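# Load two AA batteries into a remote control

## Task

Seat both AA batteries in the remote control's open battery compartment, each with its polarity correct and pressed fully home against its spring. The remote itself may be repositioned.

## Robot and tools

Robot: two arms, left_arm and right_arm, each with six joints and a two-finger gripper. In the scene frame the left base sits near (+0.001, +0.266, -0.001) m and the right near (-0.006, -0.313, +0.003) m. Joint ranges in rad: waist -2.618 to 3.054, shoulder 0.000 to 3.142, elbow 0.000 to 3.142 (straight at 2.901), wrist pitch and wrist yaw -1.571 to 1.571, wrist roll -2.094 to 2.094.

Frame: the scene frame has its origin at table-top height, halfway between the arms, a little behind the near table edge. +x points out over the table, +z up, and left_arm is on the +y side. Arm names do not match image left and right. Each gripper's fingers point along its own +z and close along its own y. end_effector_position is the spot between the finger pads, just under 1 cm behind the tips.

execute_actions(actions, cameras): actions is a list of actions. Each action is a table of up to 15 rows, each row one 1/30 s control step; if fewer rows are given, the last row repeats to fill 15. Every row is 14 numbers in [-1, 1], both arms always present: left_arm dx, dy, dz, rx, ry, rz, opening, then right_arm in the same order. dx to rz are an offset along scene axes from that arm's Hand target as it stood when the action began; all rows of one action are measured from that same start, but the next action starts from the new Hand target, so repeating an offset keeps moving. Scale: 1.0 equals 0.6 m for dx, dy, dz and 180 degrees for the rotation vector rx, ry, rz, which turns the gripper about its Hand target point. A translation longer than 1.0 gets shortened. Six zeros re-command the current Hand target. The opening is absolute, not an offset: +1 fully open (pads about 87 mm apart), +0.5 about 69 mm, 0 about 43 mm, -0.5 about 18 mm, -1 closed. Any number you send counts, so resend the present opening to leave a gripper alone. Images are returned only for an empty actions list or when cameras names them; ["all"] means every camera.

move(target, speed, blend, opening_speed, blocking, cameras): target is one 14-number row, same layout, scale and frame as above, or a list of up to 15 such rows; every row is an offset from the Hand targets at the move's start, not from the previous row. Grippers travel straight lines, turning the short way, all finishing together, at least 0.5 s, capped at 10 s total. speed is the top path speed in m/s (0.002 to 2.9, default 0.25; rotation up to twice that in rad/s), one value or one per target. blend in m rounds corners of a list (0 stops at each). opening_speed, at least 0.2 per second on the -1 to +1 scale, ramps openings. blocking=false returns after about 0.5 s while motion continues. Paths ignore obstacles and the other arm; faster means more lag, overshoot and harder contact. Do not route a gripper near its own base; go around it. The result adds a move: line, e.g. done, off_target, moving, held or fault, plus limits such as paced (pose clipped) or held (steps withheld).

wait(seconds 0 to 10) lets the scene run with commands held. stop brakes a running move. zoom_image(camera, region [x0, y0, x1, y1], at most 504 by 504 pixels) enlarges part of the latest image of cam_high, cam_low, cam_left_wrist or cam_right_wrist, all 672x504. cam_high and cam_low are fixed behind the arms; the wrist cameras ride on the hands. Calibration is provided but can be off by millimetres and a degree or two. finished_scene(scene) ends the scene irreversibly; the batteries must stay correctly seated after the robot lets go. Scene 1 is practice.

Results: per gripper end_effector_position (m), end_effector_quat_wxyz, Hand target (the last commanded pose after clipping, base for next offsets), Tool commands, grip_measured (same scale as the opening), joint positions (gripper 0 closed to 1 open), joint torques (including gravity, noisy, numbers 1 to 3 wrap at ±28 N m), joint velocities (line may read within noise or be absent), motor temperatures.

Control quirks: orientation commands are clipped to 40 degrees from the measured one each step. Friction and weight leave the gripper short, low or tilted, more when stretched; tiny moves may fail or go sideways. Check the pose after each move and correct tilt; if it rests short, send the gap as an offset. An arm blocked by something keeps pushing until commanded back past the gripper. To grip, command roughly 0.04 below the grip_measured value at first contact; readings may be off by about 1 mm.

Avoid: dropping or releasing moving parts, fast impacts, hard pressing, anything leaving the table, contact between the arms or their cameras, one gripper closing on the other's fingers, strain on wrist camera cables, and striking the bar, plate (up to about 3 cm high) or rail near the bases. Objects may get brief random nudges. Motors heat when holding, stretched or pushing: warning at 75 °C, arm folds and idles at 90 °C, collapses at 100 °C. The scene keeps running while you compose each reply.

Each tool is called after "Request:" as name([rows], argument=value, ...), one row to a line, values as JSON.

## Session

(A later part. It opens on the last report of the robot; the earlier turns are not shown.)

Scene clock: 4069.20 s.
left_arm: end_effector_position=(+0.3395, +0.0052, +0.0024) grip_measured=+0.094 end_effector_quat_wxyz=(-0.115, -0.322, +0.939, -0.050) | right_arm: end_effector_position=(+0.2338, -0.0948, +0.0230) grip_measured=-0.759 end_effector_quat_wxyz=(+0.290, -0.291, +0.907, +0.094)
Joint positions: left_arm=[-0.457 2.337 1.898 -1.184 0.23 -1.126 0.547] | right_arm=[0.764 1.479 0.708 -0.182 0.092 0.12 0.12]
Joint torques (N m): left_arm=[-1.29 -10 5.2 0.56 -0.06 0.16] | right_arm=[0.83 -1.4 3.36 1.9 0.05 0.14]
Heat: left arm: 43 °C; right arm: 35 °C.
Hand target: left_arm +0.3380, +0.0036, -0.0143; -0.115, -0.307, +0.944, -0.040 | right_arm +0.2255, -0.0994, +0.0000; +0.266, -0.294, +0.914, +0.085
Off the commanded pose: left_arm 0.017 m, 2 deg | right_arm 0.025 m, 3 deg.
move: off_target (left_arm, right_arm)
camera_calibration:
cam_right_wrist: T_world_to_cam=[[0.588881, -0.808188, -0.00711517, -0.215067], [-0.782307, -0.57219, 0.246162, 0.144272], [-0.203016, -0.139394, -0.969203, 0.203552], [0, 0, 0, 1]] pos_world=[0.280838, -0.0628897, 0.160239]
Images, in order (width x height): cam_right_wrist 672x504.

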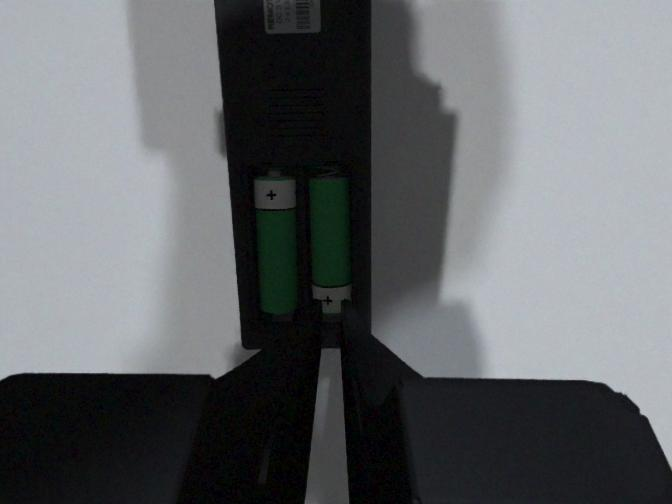

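Request:
move([
  [0,0,0,0,0,0,0.02,-0.012,-0.0085,-0.033,0,0,0,-0.76],
], speed=0.04, cameras=["cam_right_wrist"])

Request:
zoom_image(camera="cam_right_wrist", region=[240, 160, 420, 370])

Scene clock: 4081.47 s.
left_arm: end_effector_position=(+0.3423, +0.0083, +0.0023) grip_measured=+0.094 end_effector_quat_wxyz=(-0.110, -0.324, +0.939, -0.047) | right_arm: end_effector_position=(+0.2365, -0.0929, +0.0211) grip_measured=-0.759 end_effector_quat_wxyz=(+0.318, -0.287, +0.898, +0.102)
Joint positions: left_arm=[-0.451 2.337 1.901 -1.184 0.219 -1.125 0.547] | right_arm=[0.77 1.46 0.648 -0.08 0.105 0.12 0.12]
Joint torques (N m): left_arm=[-1.81 -10 4.93 0.56 0.06 0.15] | right_arm=[0.79 1.46 1.84 1.79 -0.04 0.18]
Heat: left arm: 43 °C; right arm: 34 °C.
Hand target: left_arm +0.3381, +0.0037, -0.0142; -0.115, -0.307, +0.944, -0.040 | right_arm +0.2183, -0.1045, -0.0198; +0.266, -0.294, +0.914, +0.085
Off the commanded pose: left_arm 0.018 m, 2 deg | right_arm 0.046 m, 7 deg.
move: off_target (left_arm, right_arm)
camera_calibration:
cam_right_wrist: T_world_to_cam=[[0.586888, -0.809647, -0.00593261, -0.21482], [-0.794969, -0.577608, 0.185455, 0.151665], [-0.15358, -0.104125, -0.982635, 0.19438], [0, 0, 0, 1]] pos_world=[0.276497, -0.0660861, 0.161603]
Images, in order (width x height): cam_right_wrist 672x504.

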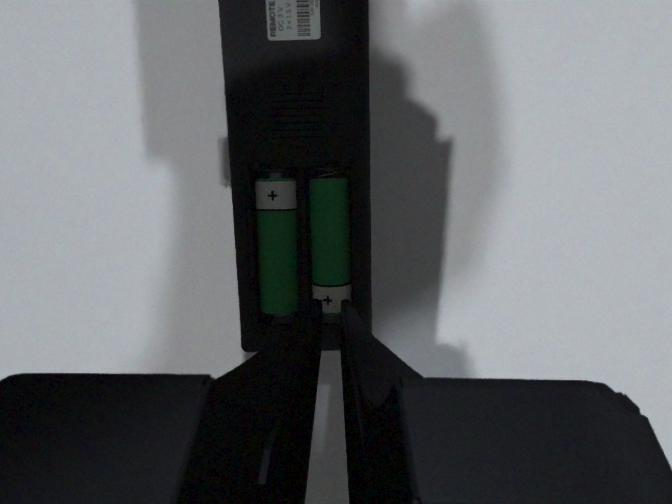

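Scaled by 2.400.

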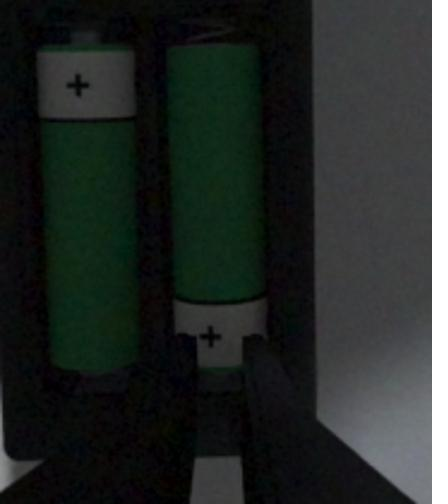

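Request:
move([
  [0,0,0,0,0,0,0.02,0.012,0.01,0.05,0,0,0,-0.76],
  [0,0,0,0,0,0,0.02,0.0,0.004,0.13,0.039,-0.054,0,-0.76],
], speed=0.07, blend=0.005, cameras=["cam_right_wrist"])

Request:
zoom_image(camera="cam_right_wrist", region=[240, 110, 420, 320])

Scene clock: 4107.10 s.
left_arm: end_effector_position=(+0.3400, +0.0056, +0.0026) grip_measured=+0.094 end_effector_quat_wxyz=(-0.112, -0.316, +0.941, -0.049) | right_arm: end_effector_position=(+0.2173, -0.1041, +0.0524) grip_measured=-0.760 end_effector_quat_wxyz=(+0.347, -0.291, +0.885, +0.110)
Joint positions: left_arm=[-0.458 2.337 1.901 -1.184 0.225 -1.116 0.547] | right_arm=[0.803 1.252 0.596 -0.175 0.132 0.124 0.12]
Joint torques (N m): left_arm=[-1.17 -10.03 4.92 0.57 0.01 0.07] | right_arm=[0.98 -6.26 5.94 1.94 0.18 0.19]
Motor temperatures (°C): left_arm=[23 43 31 22 19 20 21] | right_arm=[23 24 34 28 19 21 22]
Heat: left arm: 43 °C; right arm: 34 °C.
Hand target: left_arm +0.3380, +0.0036, -0.0142; -0.115, -0.307, +0.944, -0.040 | right_arm +0.2183, -0.1020, +0.0582; +0.360, -0.283, +0.881, +0.115
Off the commanded pose: left_arm 0.017 m, 2 deg | right_arm 0.006 m, 2 deg.
move: off_target (left_arm)
camera_calibration:
cam_right_wrist: T_world_to_cam=[[0.597606, -0.801787, 0.00189949, -0.214353], [-0.795887, -0.592918, 0.12252, 0.126167], [-0.0971087, -0.0747304, -0.992464, 0.212295], [0, 0, 0, 1]] pos_world=[0.249129, -0.0811942, 0.195645]
Images, in order (width x height): cam_right_wrist 672x504.

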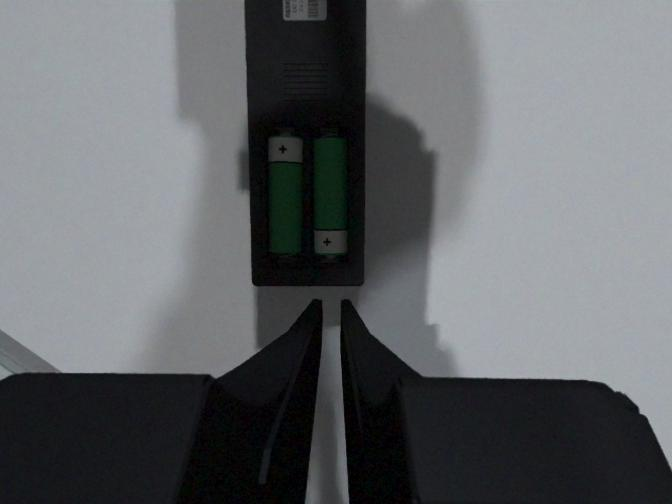

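Scaled by 2.400.

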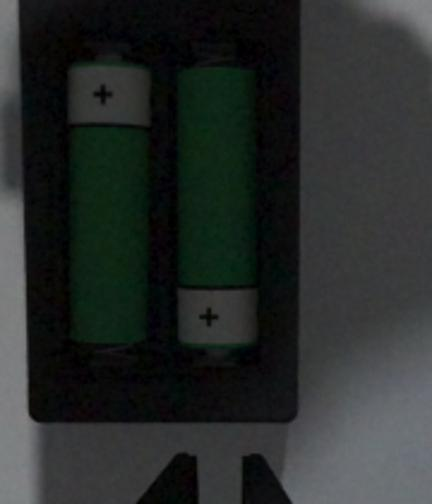

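Request:
zoom_image(camera="cam_right_wrist", region=[250, 110, 370, 200])

Request:
zoom_image(camera="cam_right_wrist", region=[245, 205, 365, 295])

Scaled by 4.200.

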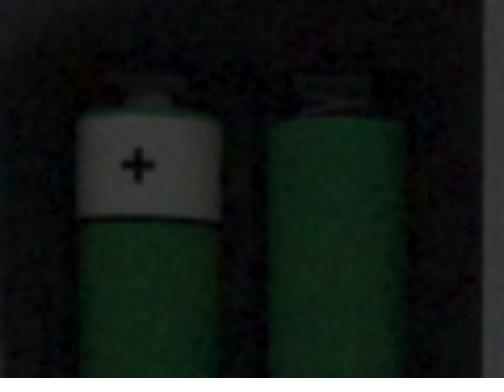

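Scaled by 4.200.

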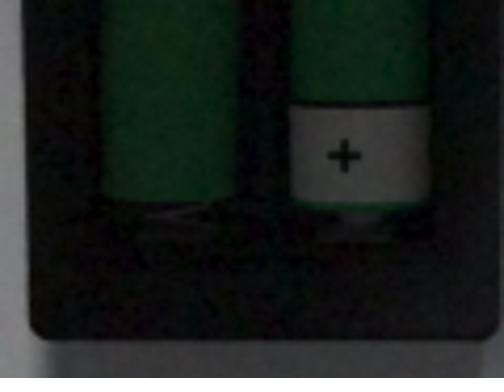

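Request:
move([
  [0,0,0,0,0,0,0.02,-0.02,-0.03,0.08,0,0,0,-0.76],
  [0,0,0,0,0,0,0.02,-0.03,-0.197,0.14,0,0,0,-0.76],
], speed=0.15, blend=0.03, cameras=["cam_left_wrist", "cam_high"])

Scene clock: 4123.43 s.
left_arm: end_effector_position=(+0.3400, +0.0056, +0.0026) grip_measured=+0.094 end_effector_quat_wxyz=(-0.112, -0.316, +0.941, -0.049) | right_arm: end_effector_position=(+0.1960, -0.2225, +0.1302) grip_measured=-0.760 end_effector_quat_wxyz=(+0.347, -0.278, +0.889, +0.111)
Joint positions: left_arm=[-0.458 2.337 1.901 -1.184 0.225 -1.116 0.547] | right_arm=[0.297 0.795 0.71 -0.757 -0.202 -0.226 0.12]
Joint torques (N m): left_arm=[-1.2 -10.07 4.94 0.56 0.01 0.07] | right_arm=[-0.32 -0.28 9.66 1.72 -0.23 -0.06]
Heat: left arm: 43 °C; right arm: 34 °C.
Hand target: left_arm +0.3380, +0.0036, -0.0142; -0.115, -0.307, +0.944, -0.040 | right_arm +0.2002, -0.2202, +0.1421; +0.360, -0.283, +0.881, +0.115
Off the commanded pose: left_arm 0.017 m, 2 deg | right_arm 0.013 m, 2 deg.
move: off_target (left_arm, right_arm); blend cut to 0.0263 m at target 1
camera_calibration:
cam_left_wrist: T_world_to_cam=[[0.613168, -0.7899, 0.00906988, -0.204632], [-0.373032, -0.279411, 0.884747, 0.149288], [-0.696328, -0.545882, -0.465984, 0.385507], [0, 0, 0, 1]] pos_world=[0.449602, 0.090515, 0.0494145]
Images, in order (width x height): cam_high 672x504, cam_left_wrist 672x504.

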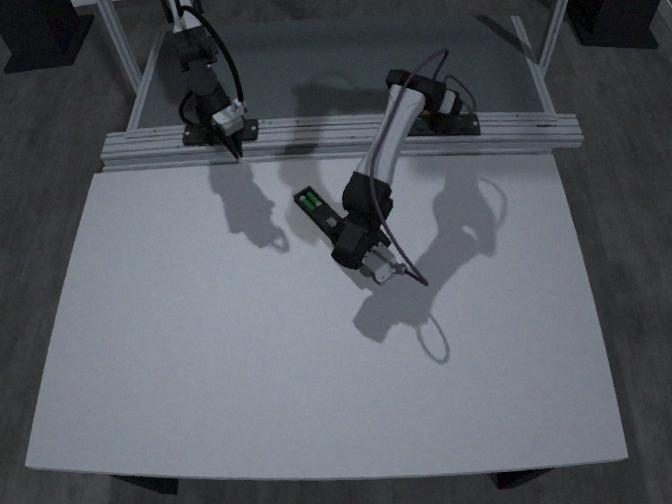

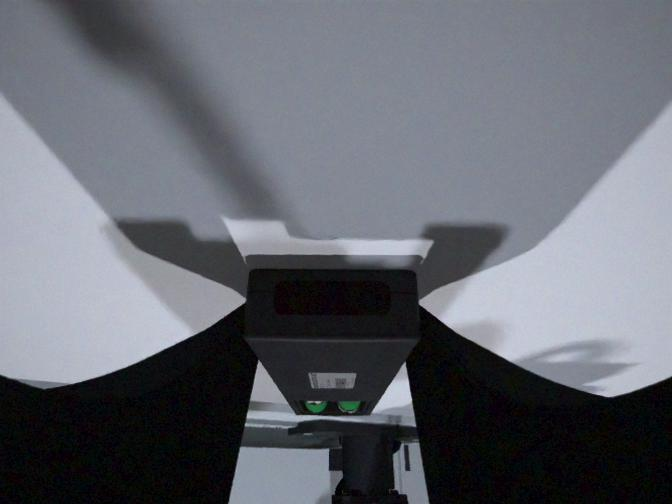

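Request:
zoom_image(camera="cam_left_wrist", region=[280, 360, 400, 430])

Scaled by 4.200.

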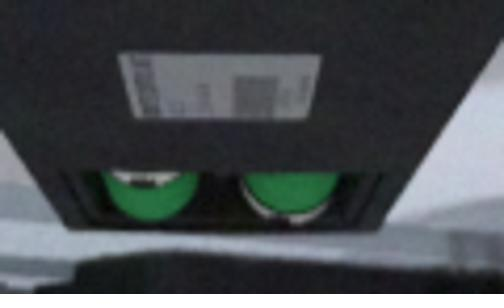

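Request:
move(target=[0,0,0.012,0,0,0,0.3,0,0,0,0,0,0,-0.76], speed=0.03, opening_speed=0.4, cameras=["cam_left_wrist"])

Scene clock: 4135.23 s.
left_arm: end_effector_position=(+0.3404, +0.0047, +0.0030) grip_measured=+0.300 end_effector_quat_wxyz=(-0.112, -0.316, +0.941, -0.051) | right_arm: end_effector_position=(+0.1959, -0.2225, +0.1301) grip_measured=-0.760 end_effector_quat_wxyz=(+0.347, -0.279, +0.889, +0.111)
Joint positions: left_arm=[-0.458 2.338 1.904 -1.184 0.228 -1.115 0.65] | right_arm=[0.297 0.795 0.71 -0.757 -0.203 -0.227 0.12]
Joint torques (N m): left_arm=[-1.21 -10.82 6.08 0.32 -0.04 0.06] | right_arm=[-0.34 -0.28 9.68 1.72 -0.23 -0.05]
Heat: left arm: 43 °C; right arm: 35 °C.
Hand target: left_arm +0.3380, +0.0037, -0.0070; -0.115, -0.307, +0.944, -0.040 | right_arm +0.2002, -0.2202, +0.1421; +0.360, -0.283, +0.881, +0.115
Off the commanded pose: left_arm 0.010 m, 2 deg | right_arm 0.013 m, 2 deg.
move: off_target (right_arm)
camera_calibration:
cam_left_wrist: T_world_to_cam=[[0.613052, -0.789946, 0.0123223, -0.205592], [-0.373205, -0.275815, 0.885801, 0.148899], [-0.696337, -0.547641, -0.463901, 0.38558], [0, 0, 0, 1]] pos_world=[0.450102, 0.0898218, 0.0495093]
Images, in order (width x height): cam_left_wrist 672x504.

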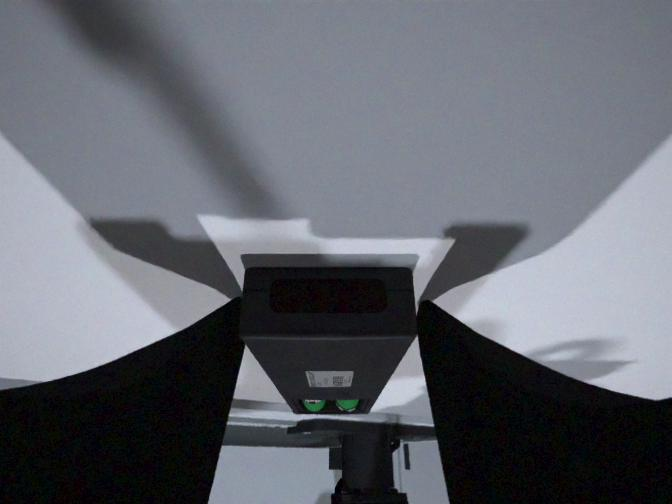

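Request:
move(target=[0,0,0.0,0,0,0,0.6,0,0,0,0,0,0,-0.76], speed=0.03, opening_speed=0.4, cameras=["cam_left_wrist"])

Scene clock: 4140.60 s.
left_arm: end_effector_position=(+0.3403, +0.0046, +0.0031) grip_measured=+0.600 end_effector_quat_wxyz=(-0.113, -0.316, +0.941, -0.051) | right_arm: end_effector_position=(+0.1959, -0.2225, +0.1301) grip_measured=-0.760 end_effector_quat_wxyz=(+0.347, -0.279, +0.889, +0.111)
Joint positions: left_arm=[-0.458 2.338 1.904 -1.184 0.229 -1.115 0.8] | right_arm=[0.297 0.795 0.71 -0.757 -0.203 -0.227 0.12]
Joint torques (N m): left_arm=[-1.18 -10.84 6.06 0.32 -0.04 0.06] | right_arm=[-0.35 -0.31 9.69 1.72 -0.23 -0.05]
Heat: left arm: 43 °C; right arm: 36 °C.
Hand target: left_arm +0.3380, +0.0036, -0.0070; -0.115, -0.307, +0.944, -0.040 | right_arm +0.2002, -0.2202, +0.1421; +0.360, -0.283, +0.881, +0.115
Off the commanded pose: left_arm 0.010 m, 2 deg | right_arm 0.013 m, 2 deg.
move: off_target (right_arm)
camera_calibration:
cam_left_wrist: T_world_to_cam=[[0.613132, -0.789879, 0.0126961, -0.205669], [-0.372906, -0.27522, 0.886113, 0.148632], [-0.696427, -0.548038, -0.463296, 0.385503], [0, 0, 0, 1]] pos_world=[0.450003, 0.089723, 0.0495082]
Images, in order (width x height): cam_left_wrist 672x504.

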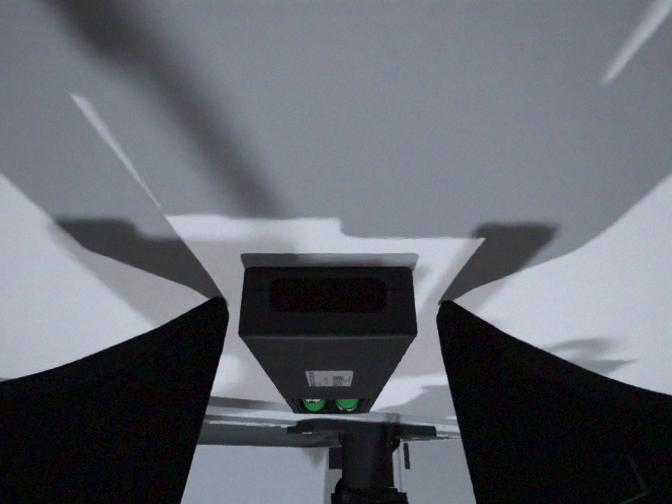

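Request:
move([
  [0,0,0.08,0,0,0,0.6,0,0,0,0,0,0,-0.76],
  [0,0,0.2,0,0,0,0.6,0,0,0,0,0,0,-0.76],
  [-0.05,0.3,0.25,0,0,0,0.6,0,0,0,0,0,0,-0.76],
], speed=[0.06,0.12,0.15], blend=0.02, cameras=["cam_high", "cam_low", "cam_left_wrist"])

Scene clock: 4148.33 s.
left_arm: end_effector_position=(+0.3154, +0.1792, +0.1356) grip_measured=+0.600 end_effector_quat_wxyz=(-0.096, -0.314, +0.943, -0.060) | right_arm: end_effector_position=(+0.1959, -0.2225, +0.1301) grip_measured=-0.760 end_effector_quat_wxyz=(+0.347, -0.279, +0.889, +0.111)
Joint positions: left_arm=[-0.058 1.957 1.827 -1.538 0.195 -0.707 0.8] | right_arm=[0.297 0.795 0.71 -0.757 -0.203 -0.227 0.12]
Joint torques (N m): left_arm=[-0.01 -12.78 4.12 0.07 -0.09 0.03] | right_arm=[-0.32 -0.31 9.65 1.72 -0.23 -0.05]
Heat: left arm: 46 °C; right arm: 36 °C.
Hand target: left_arm +0.3081, +0.1836, +0.1430; -0.115, -0.307, +0.944, -0.040 | right_arm +0.2002, -0.2202, +0.1421; +0.360, -0.283, +0.881, +0.115
Off the commanded pose: left_arm 0.011 m, 3 deg | right_arm 0.013 m, 2 deg.
joint sent to its limit (left arm) — joint 4 (wrist pitch), lower limit. The joint targets are off in orientation, not in position.
move: off_target (left_arm, right_arm)
camera_calibration:
cam_left_wrist: T_world_to_cam=[[0.61125, -0.790451, 0.0395017, -0.0570573], [-0.405255, -0.269729, 0.873507, 0.0809029], [-0.67981, -0.549939, -0.485206, 0.523351], [0, 0, 0, 1]] pos_world=[0.423442, 0.264532, 0.185518]
Images, in order (width x height): cam_high 672x504, cam_low 672x504, cam_left_wrist 672x504.

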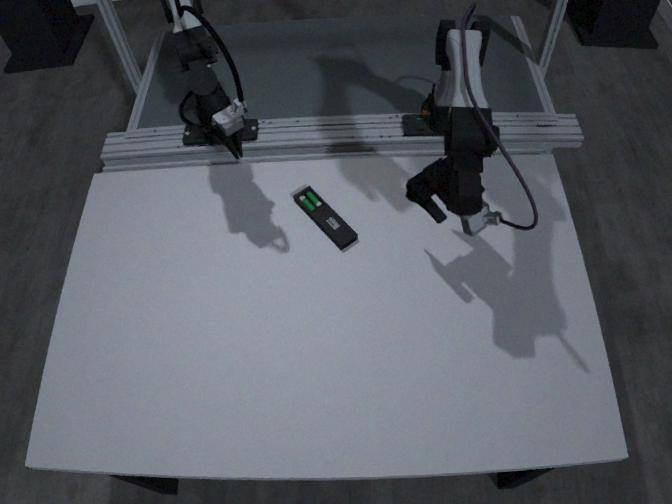

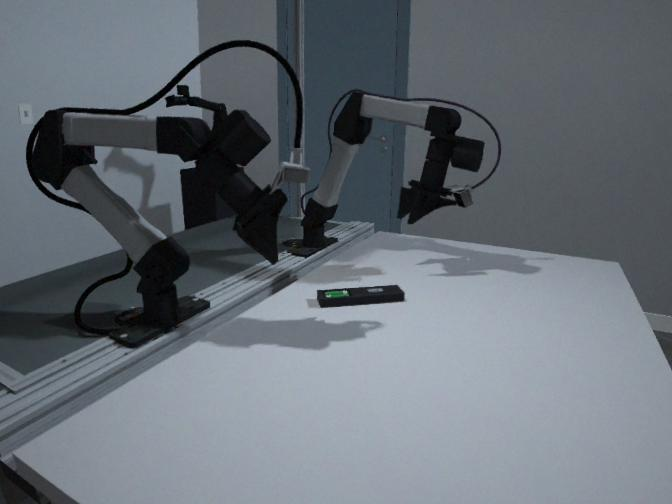

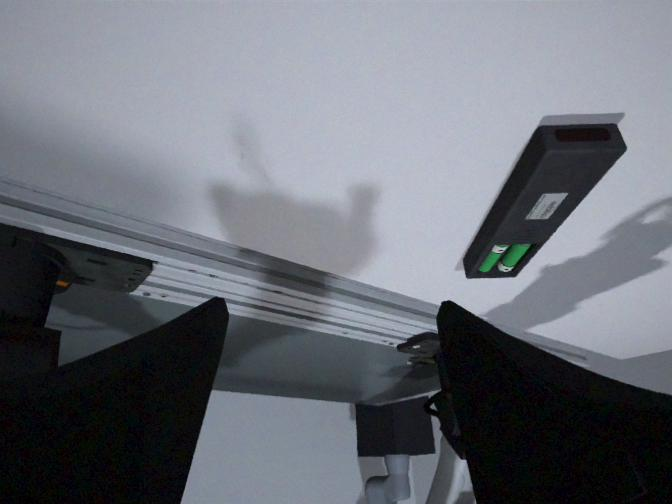

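Request:
zoom_image(camera="cam_left_wrist", region=[450, 225, 570, 295])

Request:
zoom_image(camera="cam_high", region=[285, 180, 365, 260])

Request:
zoom_image(camera="cam_low", region=[305, 270, 415, 320])

Scaled by 4.200.

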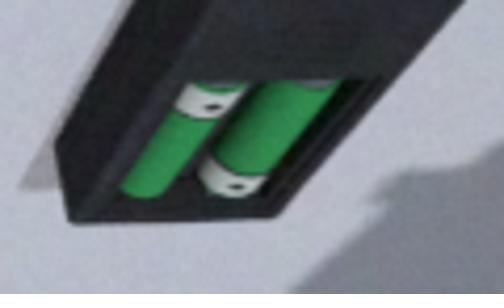

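Scaled by 6.300.

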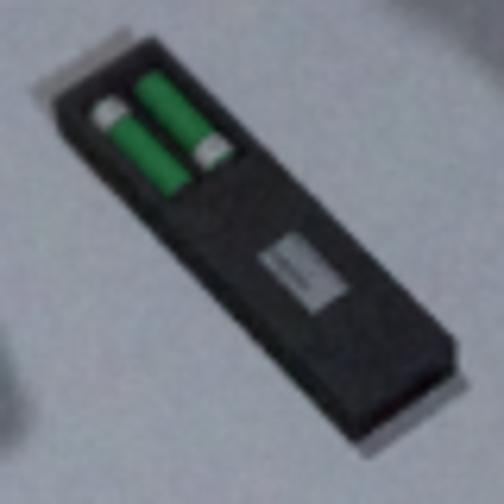

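Scaled by 4.582.

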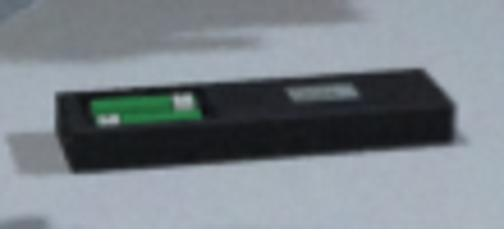

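Request:
finished_scene(scene=2)

The scene is finished: the task was done.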